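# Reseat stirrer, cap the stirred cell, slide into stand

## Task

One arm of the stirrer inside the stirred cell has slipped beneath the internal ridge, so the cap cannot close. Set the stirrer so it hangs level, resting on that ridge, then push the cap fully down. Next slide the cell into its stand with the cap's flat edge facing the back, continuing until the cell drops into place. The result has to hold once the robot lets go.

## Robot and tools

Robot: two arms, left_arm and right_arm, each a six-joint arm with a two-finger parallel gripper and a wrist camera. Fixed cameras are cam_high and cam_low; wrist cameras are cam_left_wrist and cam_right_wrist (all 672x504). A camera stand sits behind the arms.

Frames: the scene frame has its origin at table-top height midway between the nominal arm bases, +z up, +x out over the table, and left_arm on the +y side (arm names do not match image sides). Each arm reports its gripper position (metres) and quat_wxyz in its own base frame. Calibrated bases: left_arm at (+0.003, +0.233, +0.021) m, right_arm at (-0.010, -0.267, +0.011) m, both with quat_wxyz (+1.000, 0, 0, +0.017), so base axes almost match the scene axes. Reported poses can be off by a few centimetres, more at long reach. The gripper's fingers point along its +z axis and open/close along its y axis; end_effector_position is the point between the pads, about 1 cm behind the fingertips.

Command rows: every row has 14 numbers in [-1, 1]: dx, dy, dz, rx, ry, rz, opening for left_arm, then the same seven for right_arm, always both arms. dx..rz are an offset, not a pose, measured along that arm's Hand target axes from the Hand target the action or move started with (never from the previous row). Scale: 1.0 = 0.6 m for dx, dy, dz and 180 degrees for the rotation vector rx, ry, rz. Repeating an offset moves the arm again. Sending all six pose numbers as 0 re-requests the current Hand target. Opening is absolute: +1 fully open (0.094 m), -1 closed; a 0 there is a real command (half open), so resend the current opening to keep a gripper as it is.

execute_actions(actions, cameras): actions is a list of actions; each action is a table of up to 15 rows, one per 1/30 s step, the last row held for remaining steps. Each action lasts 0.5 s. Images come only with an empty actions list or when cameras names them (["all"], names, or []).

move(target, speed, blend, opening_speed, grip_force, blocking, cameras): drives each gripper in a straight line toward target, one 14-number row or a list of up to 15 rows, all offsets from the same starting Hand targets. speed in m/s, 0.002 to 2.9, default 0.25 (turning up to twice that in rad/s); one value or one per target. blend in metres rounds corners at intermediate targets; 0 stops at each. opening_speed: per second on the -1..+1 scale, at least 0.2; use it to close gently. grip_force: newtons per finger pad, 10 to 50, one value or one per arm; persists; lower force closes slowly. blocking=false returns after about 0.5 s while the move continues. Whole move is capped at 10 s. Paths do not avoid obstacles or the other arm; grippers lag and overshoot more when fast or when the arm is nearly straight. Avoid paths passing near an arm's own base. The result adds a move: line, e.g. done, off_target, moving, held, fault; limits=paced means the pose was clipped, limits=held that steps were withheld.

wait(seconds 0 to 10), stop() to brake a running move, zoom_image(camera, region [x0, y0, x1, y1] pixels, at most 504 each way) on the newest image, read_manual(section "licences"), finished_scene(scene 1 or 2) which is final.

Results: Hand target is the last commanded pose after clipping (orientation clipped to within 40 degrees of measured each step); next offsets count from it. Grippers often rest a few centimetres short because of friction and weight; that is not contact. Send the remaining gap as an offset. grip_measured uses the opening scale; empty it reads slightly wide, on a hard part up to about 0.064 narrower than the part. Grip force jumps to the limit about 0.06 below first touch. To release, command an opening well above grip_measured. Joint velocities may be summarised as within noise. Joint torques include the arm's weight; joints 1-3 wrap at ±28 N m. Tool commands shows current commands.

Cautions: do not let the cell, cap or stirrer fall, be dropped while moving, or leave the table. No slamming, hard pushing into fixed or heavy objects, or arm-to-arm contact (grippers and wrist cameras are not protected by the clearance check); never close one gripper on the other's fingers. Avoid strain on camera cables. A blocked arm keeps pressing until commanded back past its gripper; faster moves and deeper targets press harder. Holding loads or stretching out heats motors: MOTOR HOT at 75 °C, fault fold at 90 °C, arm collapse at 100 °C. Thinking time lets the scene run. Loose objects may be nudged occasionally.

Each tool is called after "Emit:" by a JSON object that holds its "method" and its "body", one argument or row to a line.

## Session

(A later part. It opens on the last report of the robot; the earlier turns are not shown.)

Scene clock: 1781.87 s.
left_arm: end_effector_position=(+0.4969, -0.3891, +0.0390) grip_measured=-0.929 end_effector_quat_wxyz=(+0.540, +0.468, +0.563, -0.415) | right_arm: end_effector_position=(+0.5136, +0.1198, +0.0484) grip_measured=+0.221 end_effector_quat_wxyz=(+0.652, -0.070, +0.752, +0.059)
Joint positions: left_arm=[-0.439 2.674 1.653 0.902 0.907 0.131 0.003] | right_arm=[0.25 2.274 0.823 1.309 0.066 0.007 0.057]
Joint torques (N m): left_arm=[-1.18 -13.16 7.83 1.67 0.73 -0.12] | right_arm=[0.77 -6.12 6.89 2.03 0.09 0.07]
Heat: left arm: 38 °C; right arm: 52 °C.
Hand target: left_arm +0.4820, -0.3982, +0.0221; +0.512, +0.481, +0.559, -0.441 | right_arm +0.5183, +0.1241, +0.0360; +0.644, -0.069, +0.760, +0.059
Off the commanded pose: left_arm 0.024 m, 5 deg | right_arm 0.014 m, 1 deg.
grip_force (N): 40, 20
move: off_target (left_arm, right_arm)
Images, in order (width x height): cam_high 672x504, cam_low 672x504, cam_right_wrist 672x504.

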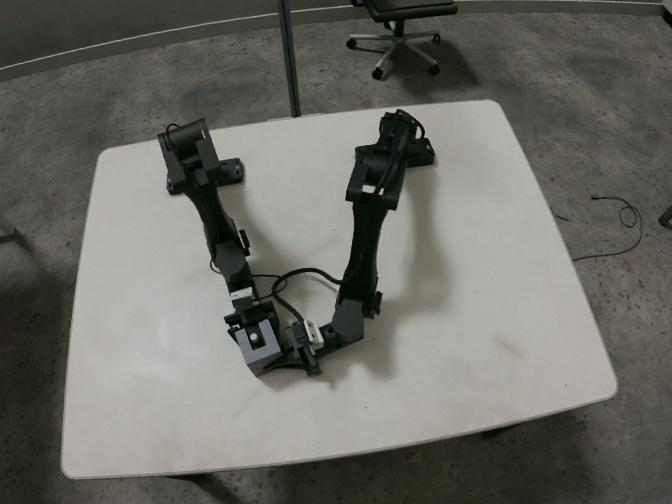

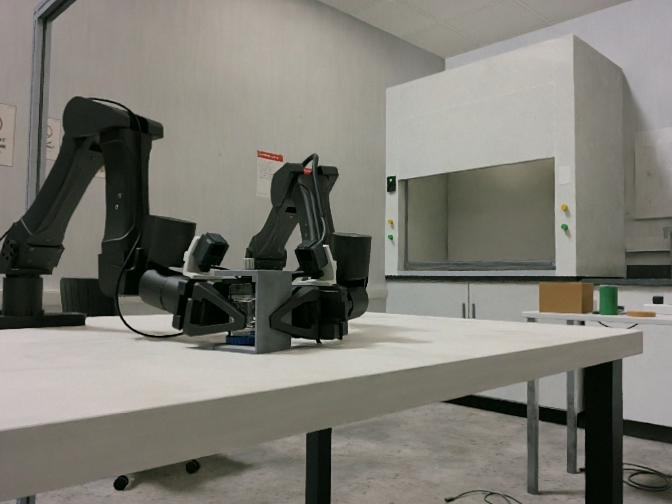

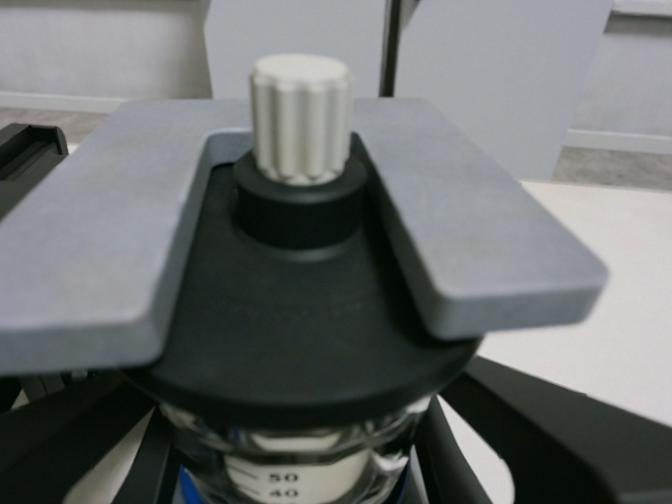

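Emit:
{"method": "move", "body": {
  "target": [
    [0,0,0,0,0,0,-1,-0.018,-0.004,-0.003,0,0,0,0.1],
    [0,0,0,0,0,0,-1,-0.018,-0.004,-0.003,0,0,0,0.3],
    [0,0,0,0,0,0,-1,-0.018,-0.004,-0.11,0,0,0,0.3]
  ],
  "speed": 0.05,
  "opening_speed": 0.3,
  "cameras": ["cam_high","cam_low","cam_right_wrist","cam_left_wrist"]
}}

Emit:
{"method": "zoom_image", "body": {
  "camera": "cam_low",
  "region": [205, 250, 265, 310]
}}

Emit:
{"method": "zoom_image", "body": {
  "camera": "cam_low",
  "region": [205, 310, 265, 360]
}}

Emit:
{"method": "zoom_image", "body": {
  "camera": "cam_right_wrist",
  "region": [200, 180, 420, 400]
}}

Emit:
{"method": "zoom_image", "body": {
  "camera": "cam_right_wrist",
  "region": [140, 10, 460, 220]
}}

Scene clock: 1792.07 s.
left_arm: end_effector_position=(+0.4822, -0.3974, +0.0385) grip_measured=-0.929 end_effector_quat_wxyz=(+0.526, +0.484, +0.548, -0.435) | right_arm: end_effector_position=(+0.4572, +0.1076, +0.0412) grip_measured=+0.299 end_effector_quat_wxyz=(+0.630, -0.072, +0.771, +0.053)
Joint positions: left_arm=[-0.452 2.676 1.653 0.902 0.959 0.132 0.003] | right_arm=[0.26 2.167 0.581 1.384 0.081 0.007 0.061]
Joint torques (N m): left_arm=[-0.03 -13.31 7.76 1.65 0.11 -0.13] | right_arm=[0.53 -10 2.82 2.31 0.03 0.08]
Heat: left arm: 38 °C; right arm: 52 °C.
Hand target: left_arm +0.4820, -0.3982, +0.0220; +0.512, +0.481, +0.559, -0.440 | right_arm +0.4564, +0.1100, +0.0573; +0.644, -0.069, +0.760, +0.059
Off the commanded pose: left_arm 0.016 m, 2 deg | right_arm 0.016 m, 2 deg.
grip_force (N): 40, 20
move: off_target (left_arm, right_arm)

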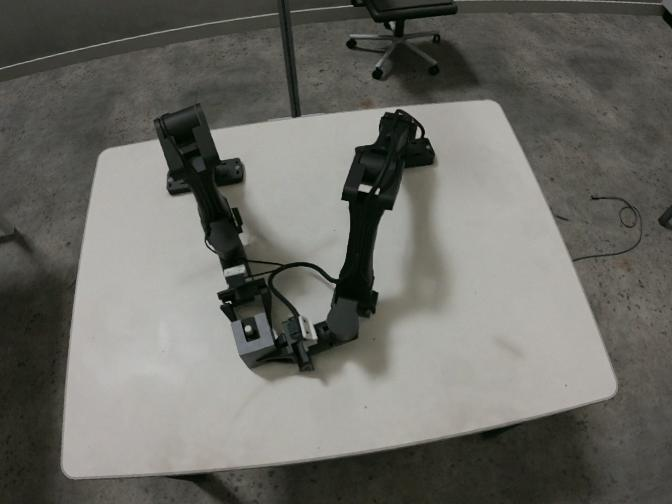

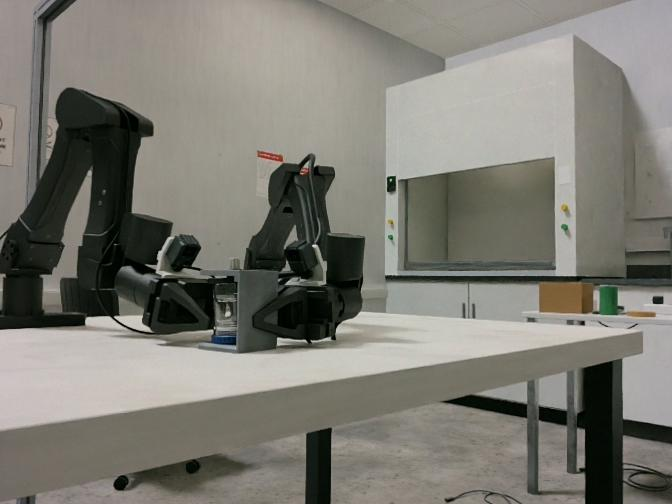

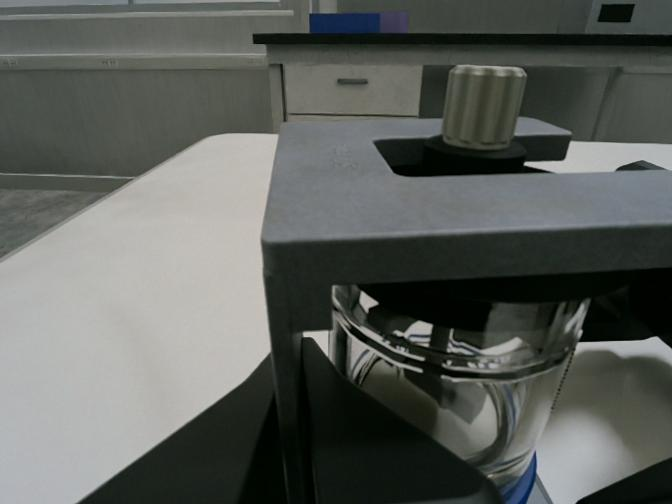

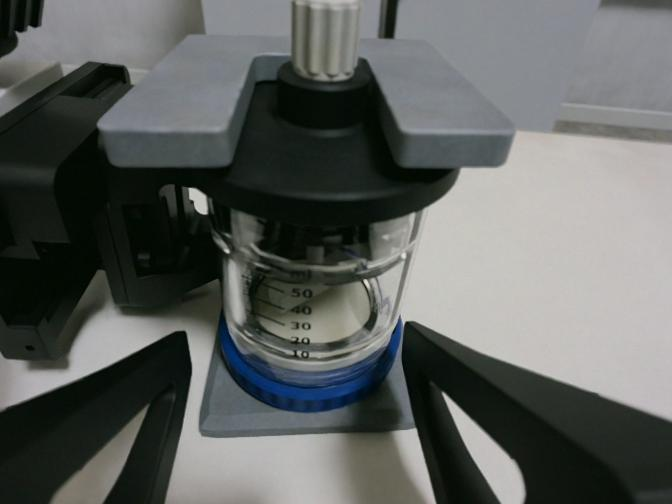

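Scaled by 8.400 from the camera's 672x504 image, which has a finer 960x720 frame.

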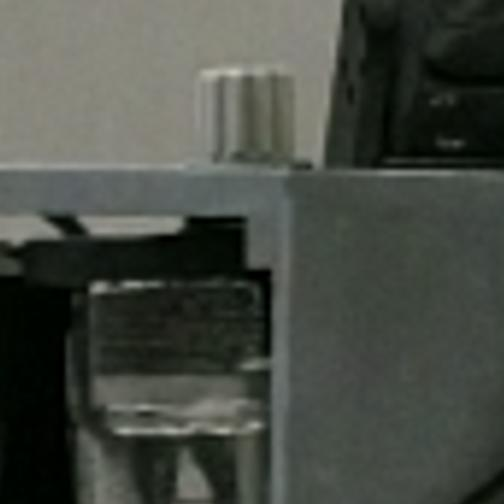

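Scaled by 8.400 from the camera's 672x504 image, which has a finer 960x720 frame.

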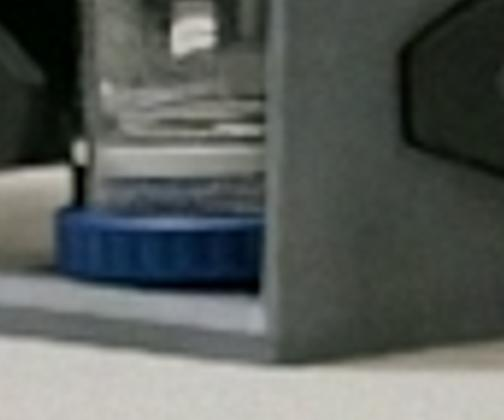

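Scaled by 2.291 from the camera's 672x504 image, which has a finer 960x720 frame.

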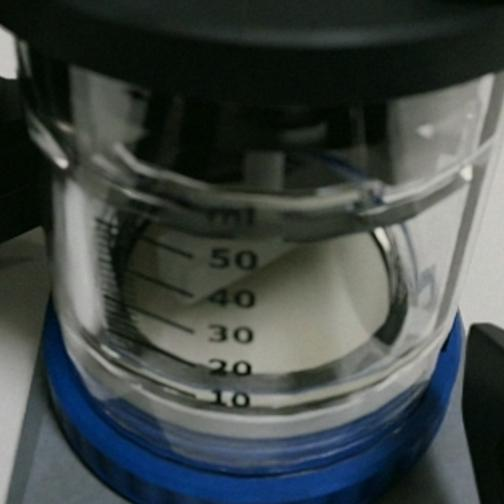

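Scaled by 1.575 from the camera's 672x504 image, which has a finer 960x720 frame.

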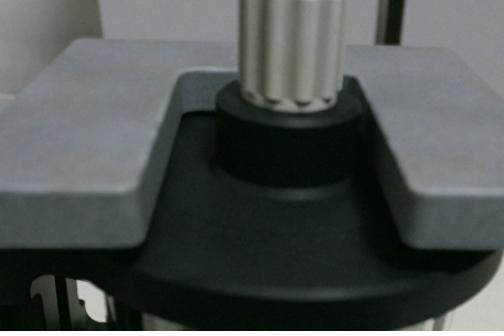

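Emit:
{"method": "move", "body": {
  "target": [
    [0,0,0,0,0,0,-1,0.022,0,0,0,0,0,0.34],
    [0,0,0,0,0,0,-1,0.016,0.005,0.07,0,0,0,0.34]
  ],
  "speed": 0.06,
  "cameras": ["cam_high","cam_low","cam_right_wrist","cam_left_wrist"]
}}

Emit:
{"method": "zoom_image", "body": {
  "camera": "cam_low",
  "region": [150, 250, 290, 370]
}}

Scene clock: 1817.23 s.
left_arm: end_effector_position=(+0.4837, -0.3965, +0.0384) grip_measured=-0.929 end_effector_quat_wxyz=(+0.527, +0.483, +0.549, -0.433) | right_arm: end_effector_position=(+0.4932, +0.1156, +0.0565) grip_measured=+0.338 end_effector_quat_wxyz=(+0.658, -0.066, +0.748, +0.055)
Joint positions: left_arm=[-0.451 2.676 1.653 0.902 0.955 0.132 0.003] | right_arm=[0.26 2.224 0.727 1.369 0.089 0.007 0.063]
Joint torques (N m): left_arm=[-0.23 -13.2 7.75 1.66 0.18 -0.13] | right_arm=[0.46 -5.91 5.7 1.94 -0.04 0.09]
Heat: left arm: 43 °C; right arm: 51 °C.
Hand target: left_arm +0.4820, -0.3982, +0.0220; +0.512, +0.481, +0.559, -0.440 | right_arm +0.4951, +0.1202, +0.0411; +0.644, -0.069, +0.759, +0.059
Off the commanded pose: left_arm 0.017 m, 2 deg | right_arm 0.016 m, 2 deg.
grip_force (N): 40, 20
move: off_target (left_arm, right_arm)

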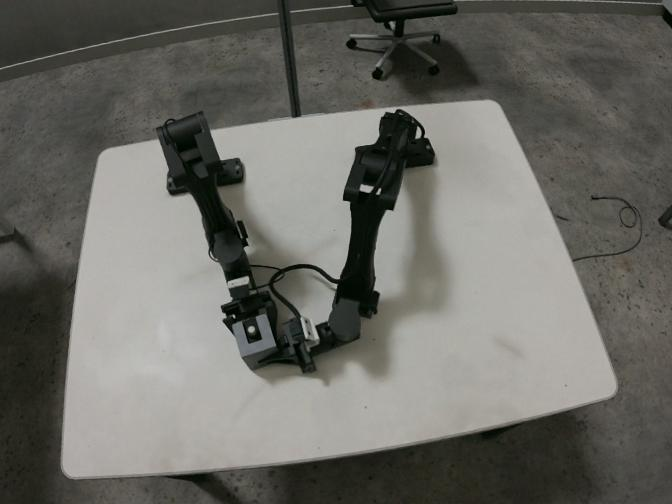

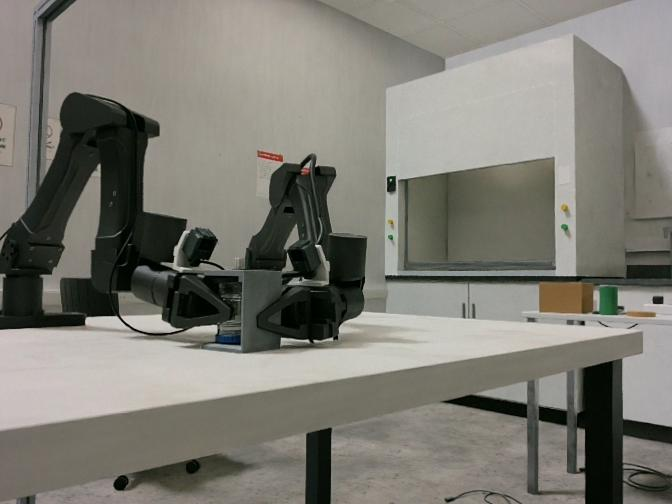

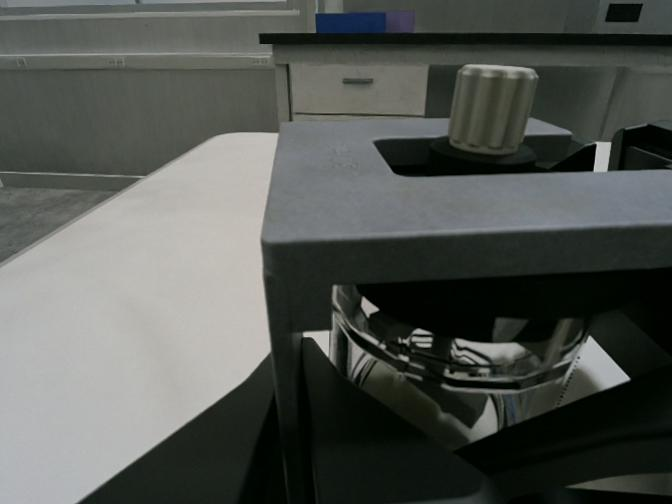

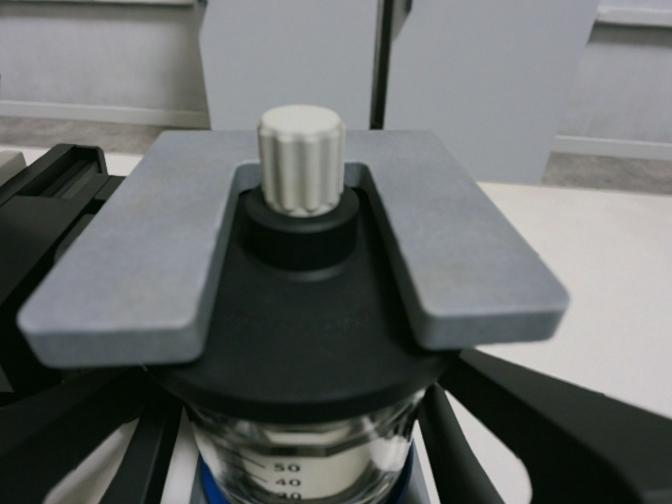

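Scaled by 3.600 from the camera's 672x504 image, which has a finer 960x720 frame.

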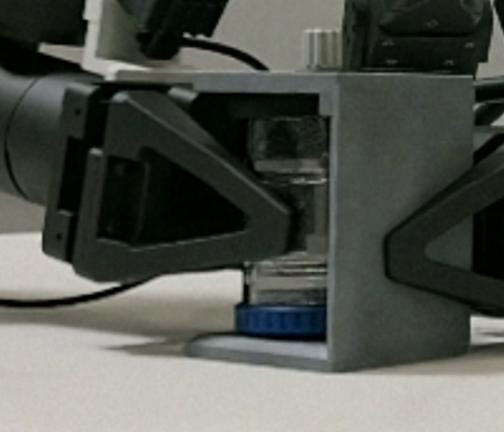

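Emit:
{"method": "move", "body": {
  "target": [0,0,0,0,0,0,-1,0.033,-0.004,0.000,0,0,0,0.30],
  "speed": 0.06,
  "cameras": ["cam_high","cam_low","cam_right_wrist","cam_left_wrist"]
}}

Emit:
{"method": "zoom_image", "body": {
  "camera": "cam_low",
  "region": [150, 250, 290, 370]
}}

Scene clock: 1822.77 s.
left_arm: end_effector_position=(+0.4837, -0.3965, +0.0384) grip_measured=-0.929 end_effector_quat_wxyz=(+0.528, +0.484, +0.548, -0.432) | right_arm: end_effector_position=(+0.4921, +0.1139, +0.0373) grip_measured=+0.303 end_effector_quat_wxyz=(+0.656, -0.064, +0.750, +0.053)
Joint positions: left_arm=[-0.451 2.676 1.653 0.902 0.955 0.135 0.003] | right_arm=[0.258 2.301 0.734 1.433 0.092 0.007 0.061]
Joint torques (N m): left_arm=[-0.16 -13.27 7.8 1.67 0.16 -0.15] | right_arm=[0.08 -5.74 4.85 2.1 -0.13 0.07]
Heat: left arm: 44 °C; right arm: 50 °C.
Hand target: left_arm +0.4820, -0.3982, +0.0220; +0.512, +0.481, +0.559, -0.440 | right_arm +0.4923, +0.1173, +0.0215; +0.644, -0.069, +0.760, +0.059
Off the commanded pose: left_arm 0.017 m, 2 deg | right_arm 0.016 m, 2 deg.
grip_force (N): 40, 20
move: off_target (left_arm, right_arm)

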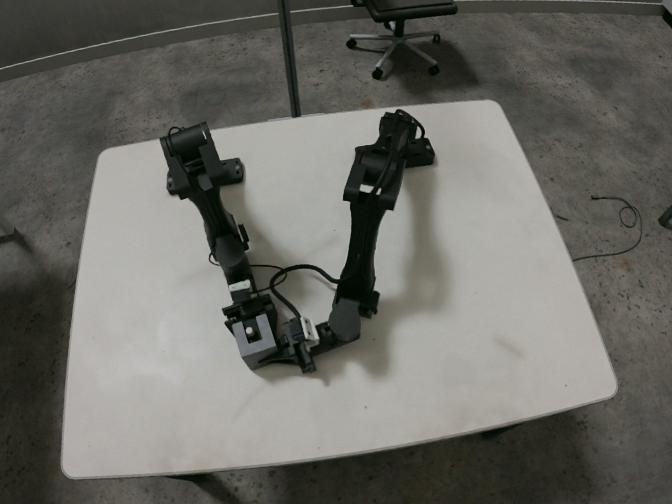

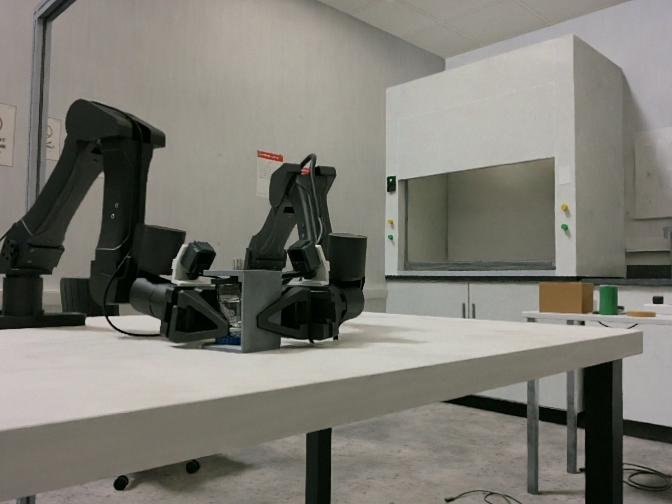

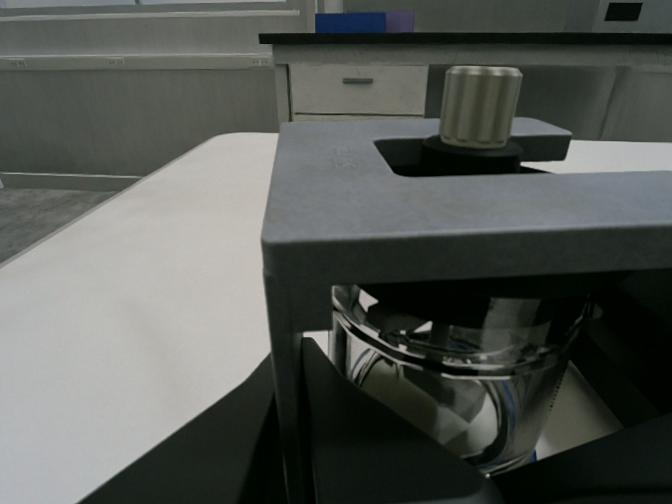

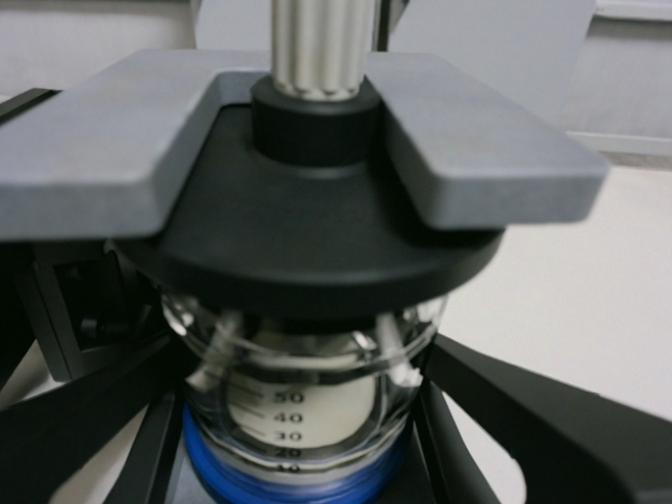

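Scaled by 3.600 from the camera's 672x504 image, which has a finer 960x720 frame.

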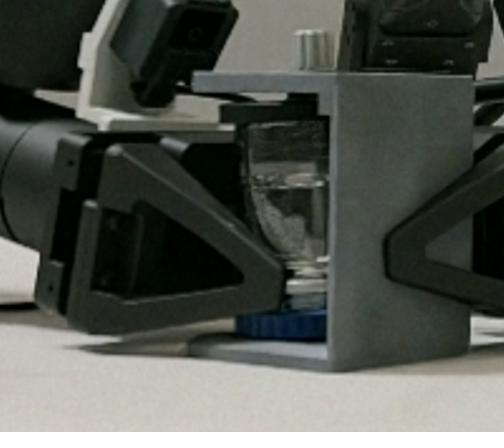

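Emit:
{"method": "move", "body": {
  "target": [
    [0,0,0,0,0,0,-1,0,-0.012,0.003,0,0,0,0.28],
    [0,0,0,0,0,0,-1,0,0.012,0.006,0,0,0,0.28],
    [0,0,0,0,0,0,-1,0,-0.01,0.006,0,0,0,0.28]
  ],
  "speed": 0.03,
  "cameras": ["cam_high","cam_low","cam_right_wrist","cam_left_wrist"]
}}

Emit:
{"method": "zoom_image", "body": {
  "camera": "cam_low",
  "region": [150, 250, 290, 370]
}}

Scene clock: 1830.27 s.
left_arm: end_effector_position=(+0.4861, -0.3950, +0.0382) grip_measured=-0.929 end_effector_quat_wxyz=(+0.530, +0.481, +0.551, -0.429) | right_arm: end_effector_position=(+0.4954, +0.1129, +0.0375) grip_measured=+0.288 end_effector_quat_wxyz=(+0.658, -0.067, +0.748, +0.058)
Joint positions: left_arm=[-0.448 2.676 1.653 0.902 0.947 0.135 0.003] | right_arm=[0.247 2.308 0.746 1.433 0.07 0.007 0.06]
Joint torques (N m): left_arm=[-0.47 -13.31 7.8 1.67 0.28 -0.16] | right_arm=[-0.58 -5.87 5.05 2.03 -0.11 0.05]
Heat: left arm: 44 °C; right arm: 50 °C.
Hand target: left_arm +0.4820, -0.3981, +0.0220; +0.512, +0.481, +0.559, -0.440 | right_arm +0.4970, +0.1121, +0.0210; +0.644, -0.069, +0.760, +0.059
Off the commanded pose: left_arm 0.017 m, 3 deg | right_arm 0.017 m, 2 deg.
grip_force (N): 40, 20
move: off_target (left_arm, right_arm)

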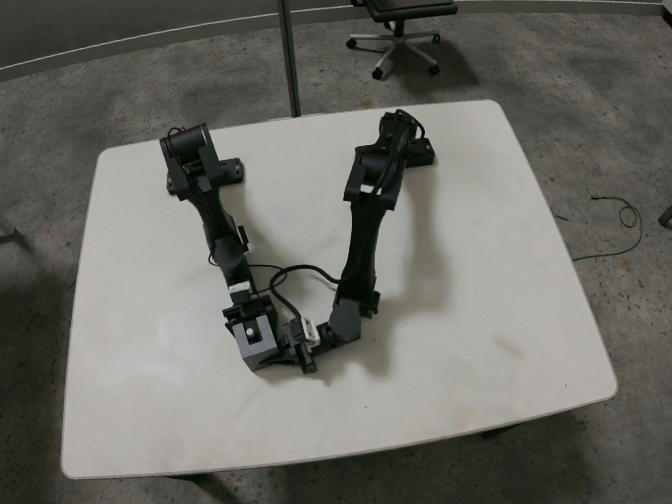

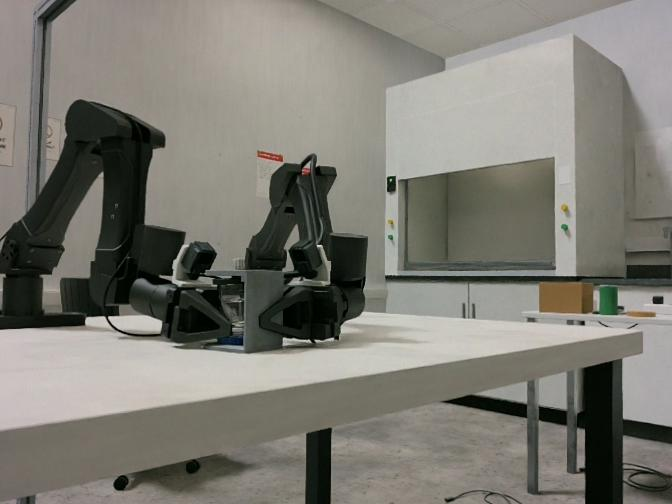

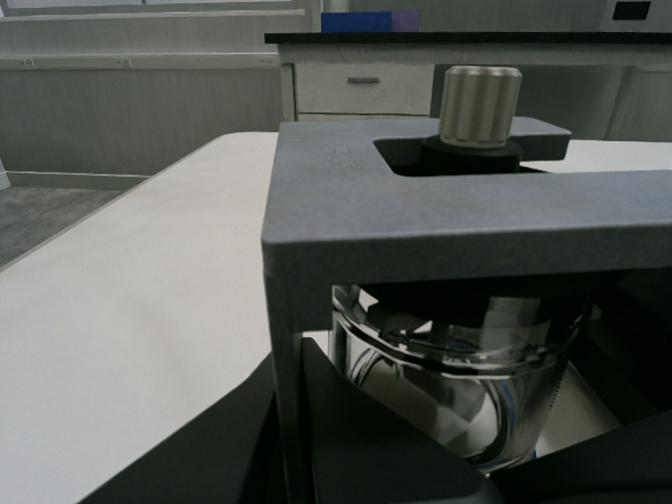

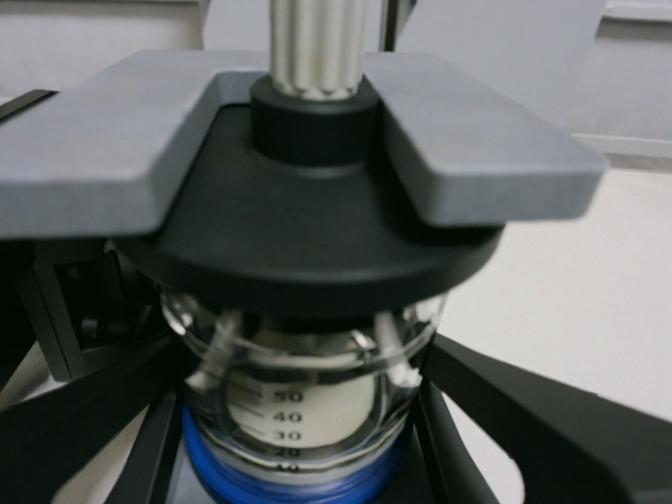

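Scaled by 3.600 from the camera's 672x504 image, which has a finer 960x720 frame.

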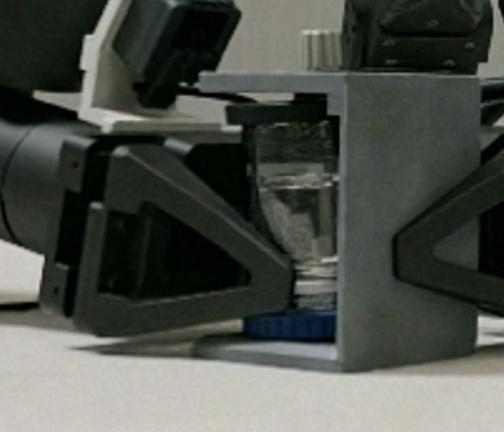

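Emit:
{"method": "move", "body": {
  "target": [0,0,0,0,0,0,-1,0,0.02,0.003,0,0,0,0.28],
  "speed": 0.03,
  "cameras": ["cam_high","cam_right_wrist"]
}}

Emit:
{"method": "zoom_image", "body": {
  "camera": "cam_high",
  "region": [230, 310, 290, 360]
}}

Emit:
{"method": "execute_actions", "body": {
  "actions": [
    [[0,0,0,0,0,0,-1,0,-0.018,0,0,0,0,0.28]],
    [[0,0,0,0,0,0,-1,0,-0.018,0,0,0,0,0.28]]
  ],
  "cameras": ["cam_high","cam_right_wrist"]
}}

Emit:
{"method": "zoom_image", "body": {
  "camera": "cam_high",
  "region": [230, 310, 290, 360]
}}

Scene clock: 1837.50 s.
left_arm: end_effector_position=(+0.4865, -0.3947, +0.0382) grip_measured=-0.929 end_effector_quat_wxyz=(+0.530, +0.481, +0.551, -0.429) | right_arm: end_effector_position=(+0.4953, +0.1156, +0.0379) grip_measured=+0.288 end_effector_quat_wxyz=(+0.658, -0.063, +0.748, +0.052)
Joint positions: left_arm=[-0.448 2.676 1.653 0.902 0.946 0.135 0.003] | right_arm=[0.262 2.308 0.75 1.429 0.097 0.007 0.06]
Joint torques (N m): left_arm=[-0.5 -13.3 7.8 1.67 0.28 -0.15] | right_arm=[1.2 -5.68 5.63 1.99 -0.04 0.1]
Heat: left arm: 44 °C; right arm: 50 °C.
Hand target: left_arm +0.4820, -0.3982, +0.0220; +0.512, +0.481, +0.559, -0.440 | right_arm +0.4965, +0.1242, +0.0206; +0.644, -0.069, +0.760, +0.059
Off the commanded pose: left_arm 0.017 m, 3 deg | right_arm 0.019 m, 2 deg.
grip_force (N): 40, 20
move: off_target (left_arm, right_arm)
Images, in order (width x height): cam_high 672x504, cam_right_wrist 672x504.

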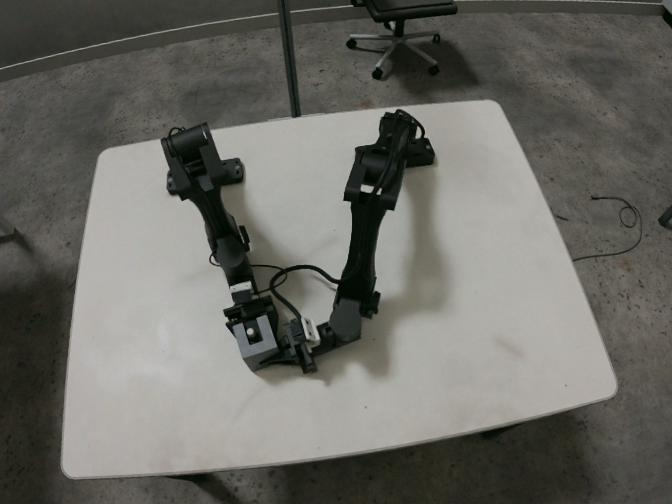

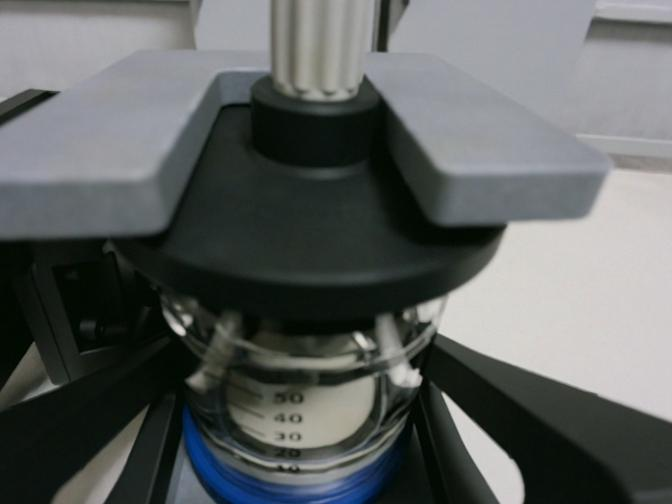

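Scaled by 8.400 from the camera's 672x504 image, which has a finer 960x720 frame.

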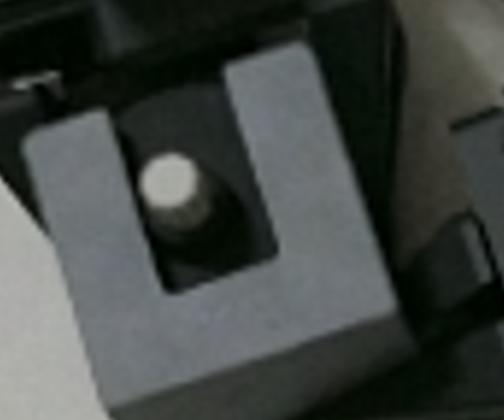

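Scene clock: 1838.70 s.
left_arm: end_effector_position=(+0.4882, -0.3945, +0.0383) grip_measured=-0.929 end_effector_quat_wxyz=(+0.532, +0.478, +0.554, -0.426) | right_arm: end_effector_position=(+0.4970, +0.1106, +0.0378) grip_measured=+0.288 end_effector_quat_wxyz=(+0.657, -0.076, +0.747, +0.066)
Joint positions: left_arm=[-0.448 2.676 1.654 0.902 0.937 0.135 0.003] | right_arm=[0.225 2.308 0.75 1.429 0.024 0.001 0.06]
Joint torques (N m): left_arm=[-0.47 -13.33 7.73 1.67 0.39 -0.16] | right_arm=[-1.22 -5.72 5.22 2.03 0.05 0.05]
Heat: left arm: 44 °C; right arm: 50 °C.
Hand target: left_arm +0.4820, -0.3982, +0.0219; +0.512, +0.481, +0.559, -0.440 | right_arm +0.5004, +0.1031, +0.0206; +0.644, -0.069, +0.760, +0.059
Off the commanded pose: left_arm 0.018 m, 3 deg | right_arm 0.019 m, 2 deg.
grip_force (N): 40, 20
Images, in order (width x height): cam_high 672x504, cam_right_wrist 672x504.

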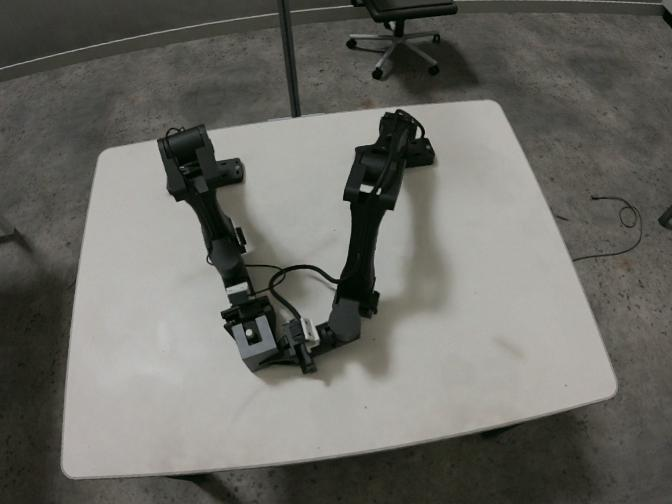

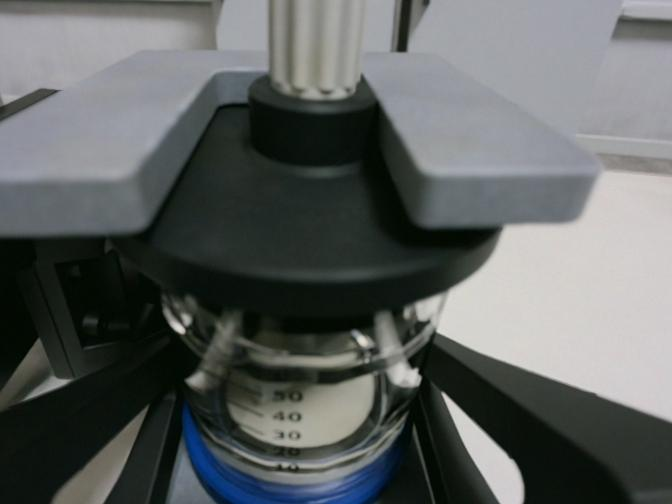

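Scaled by 8.400 from the camera's 672x504 image, which has a finer 960x720 frame.

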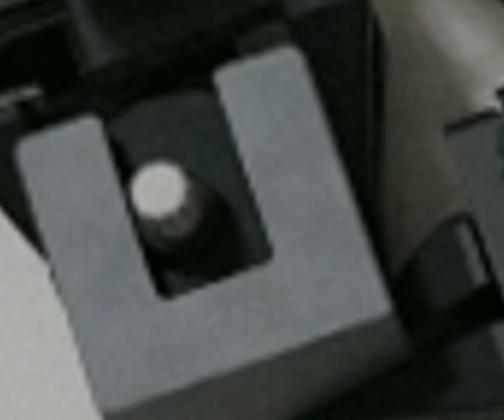

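Emit:
{"method": "move", "body": {
  "target": [
    [0,0,0,0,0,0,-1,-0.022,0.010,-0.008,0,0,0,0.34],
    [0,0,0,0,0,0,-1,-0.022,0.022,-0.008,0,0,0,0.34]
  ],
  "speed": 0.04,
  "cameras": ["cam_high","cam_low","cam_right_wrist","cam_left_wrist"]
}}

Emit:
{"method": "zoom_image", "body": {
  "camera": "cam_low",
  "region": [150, 250, 290, 370]
}}

Emit:
{"method": "zoom_image", "body": {
  "camera": "cam_high",
  "region": [230, 310, 290, 360]
}}

Scene clock: 1849.90 s.
left_arm: end_effector_position=(+0.4882, -0.3945, +0.0383) grip_measured=-0.929 end_effector_quat_wxyz=(+0.532, +0.479, +0.553, -0.426) | right_arm: end_effector_position=(+0.4954, +0.1127, +0.0313) grip_measured=+0.338 end_effector_quat_wxyz=(+0.648, -0.071, +0.756, +0.057)
Joint positions: left_arm=[-0.448 2.676 1.654 0.902 0.937 0.135 0.003] | right_arm=[0.243 2.308 0.75 1.403 0.06 0.004 0.063]
Joint torques (N m): left_arm=[-0.5 -13.3 7.72 1.69 0.36 -0.15] | right_arm=[0.72 -9.96 3.79 1.87 0.08 0.09]
Heat: left arm: 45 °C; right arm: 49 °C.
Hand target: left_arm +0.4820, -0.3982, +0.0219; +0.512, +0.481, +0.559, -0.441 | right_arm +0.4955, +0.1155, +0.0344; +0.644, -0.069, +0.760, +0.059
Off the commanded pose: left_arm 0.018 m, 3 deg | right_arm 0.004 m, 1 deg.
grip_force (N): 40, 20
move: off_target (left_arm)

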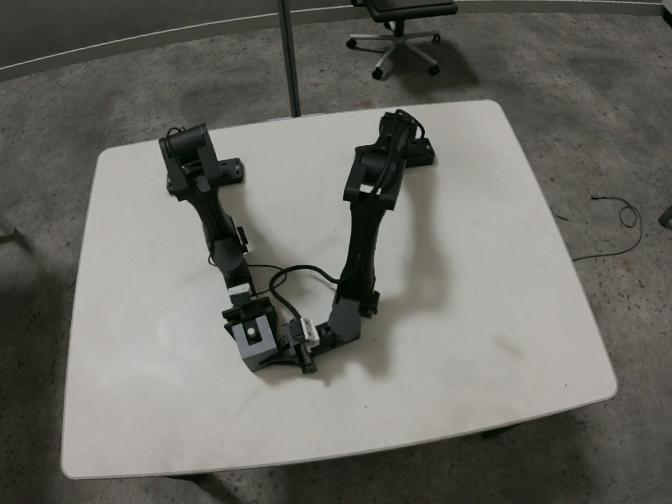

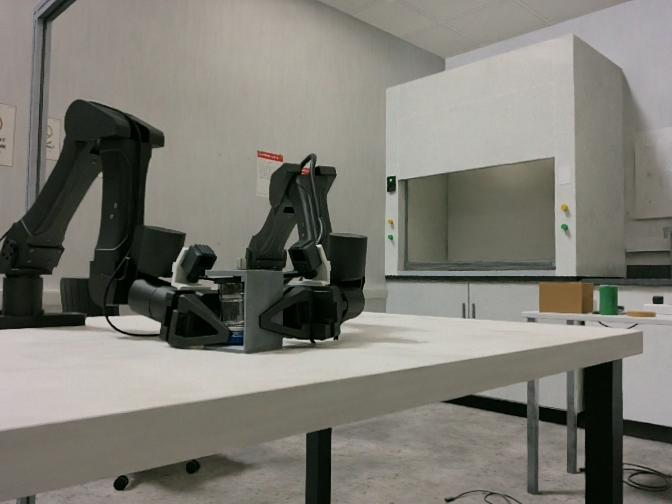

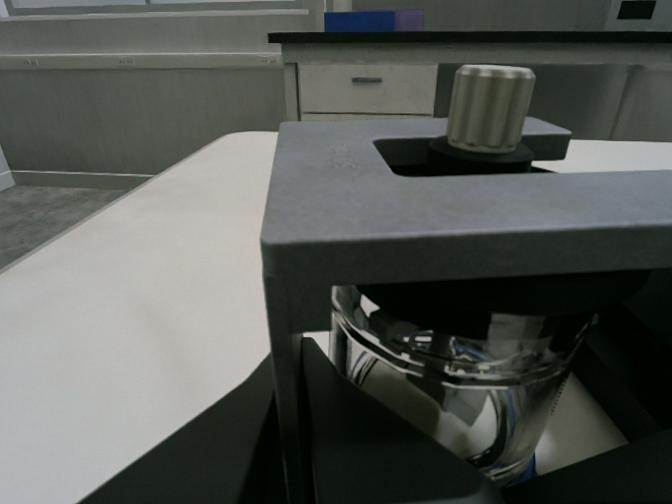

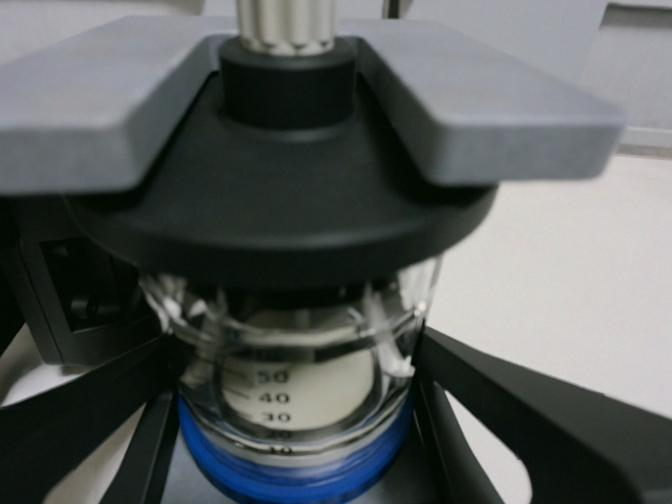

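Scaled by 3.600 from the camera's 672x504 image, which has a finer 960x720 frame.

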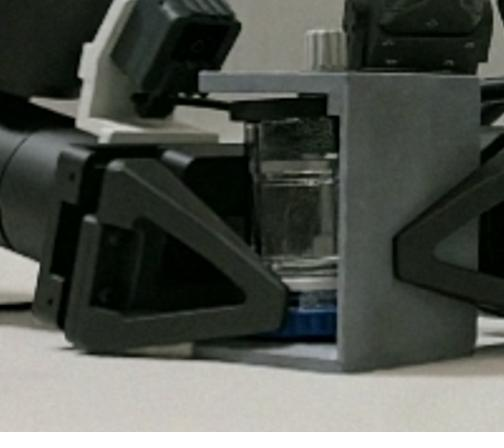

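Scaled by 8.400 from the camera's 672x504 image, which has a finer 960x720 frame.

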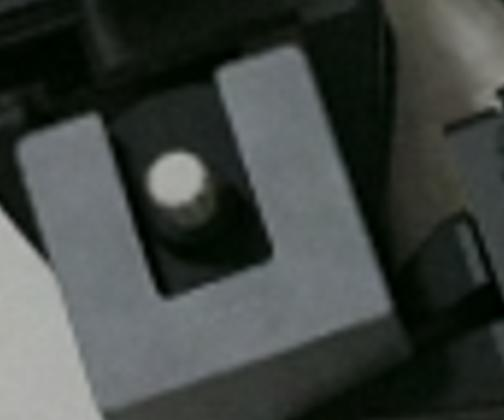

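Emit:
{"method": "move", "body": {
  "target": [
    [0,0,0,0,0,0,-1,0,0,0,0,0,0,0.25],
    [0,0.022,-0.003,0,0,0,-1,0.006,-0.0,-0.014,0,0,0,0.25]
  ],
  "speed": 0.02,
  "opening_speed": 0.2,
  "cameras": ["cam_high","cam_low","cam_right_wrist","cam_left_wrist"]
}}

Emit:
{"method": "zoom_image", "body": {
  "camera": "cam_low",
  "region": [150, 250, 290, 370]
}}

Emit:
{"method": "zoom_image", "body": {
  "camera": "cam_high",
  "region": [230, 310, 290, 360]
}}

Scene clock: 1861.70 s.
left_arm: end_effector_position=(+0.4874, -0.3984, +0.0386) grip_measured=-0.929 end_effector_quat_wxyz=(+0.523, +0.490, +0.542, -0.439) | right_arm: end_effector_position=(+0.4919, +0.1098, +0.0311) grip_measured=+0.314 end_effector_quat_wxyz=(+0.649, -0.067, +0.756, +0.054)
Joint positions: left_arm=[-0.446 2.699 1.705 0.872 0.983 0.138 0.003] | right_arm=[0.243 2.308 0.733 1.423 0.071 0.006 0.062]
Joint torques (N m): left_arm=[0.92 -13.11 8.87 1.53 0.03 -0.11] | right_arm=[0.85 -9.95 2.19 2.03 0 0.06]
Heat: left arm: 45 °C; right arm: 49 °C.
Hand target: left_arm +0.4948, -0.3945, +0.0222; +0.512, +0.481, +0.559, -0.440 | right_arm +0.4867, +0.1139, +0.0323; +0.644, -0.069, +0.760, +0.059
Off the commanded pose: left_arm 0.019 m, 3 deg | right_arm 0.007 m, 1 deg.
grip_force (N): 40, 20
move: off_target (left_arm)

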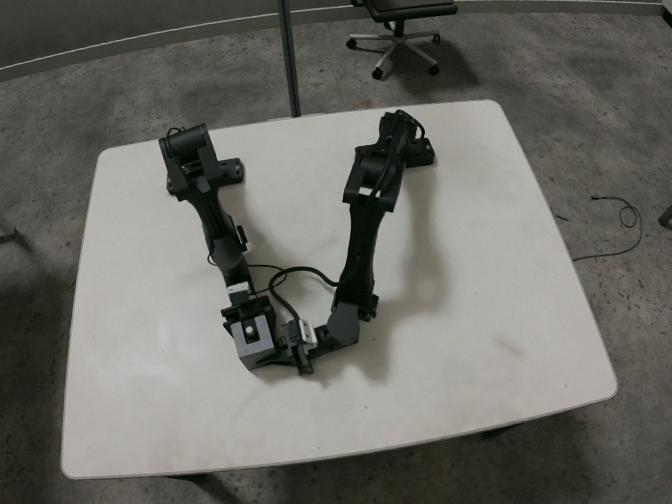

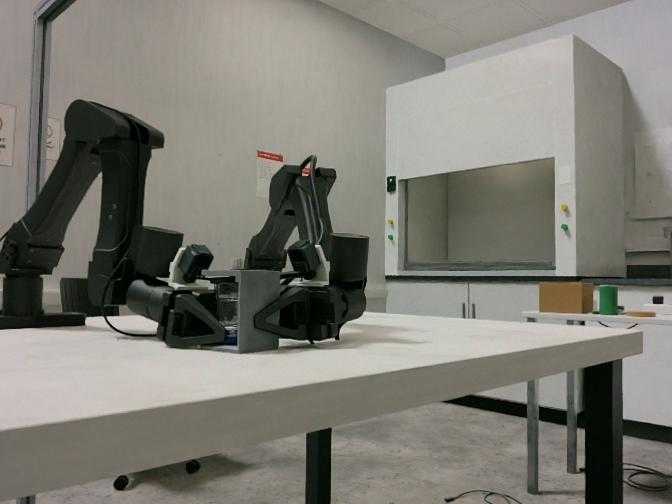

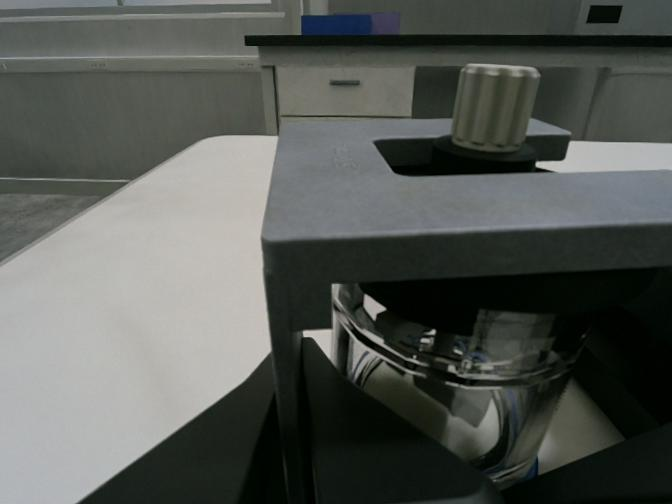

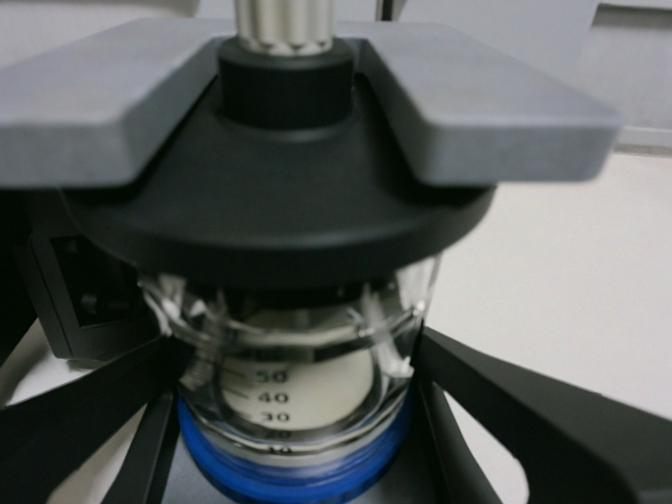

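Scaled by 3.600 from the camera's 672x504 image, which has a finer 960x720 frame.

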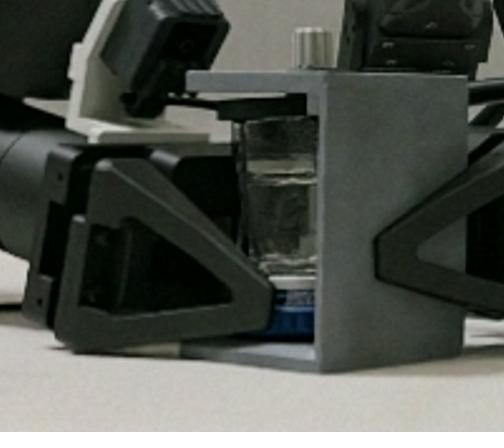

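Scaled by 8.400 from the camera's 672x504 image, which has a finer 960x720 frame.

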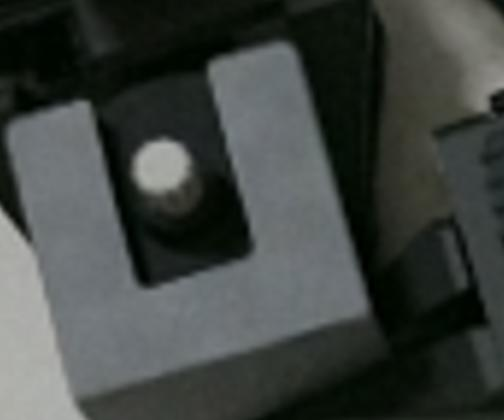

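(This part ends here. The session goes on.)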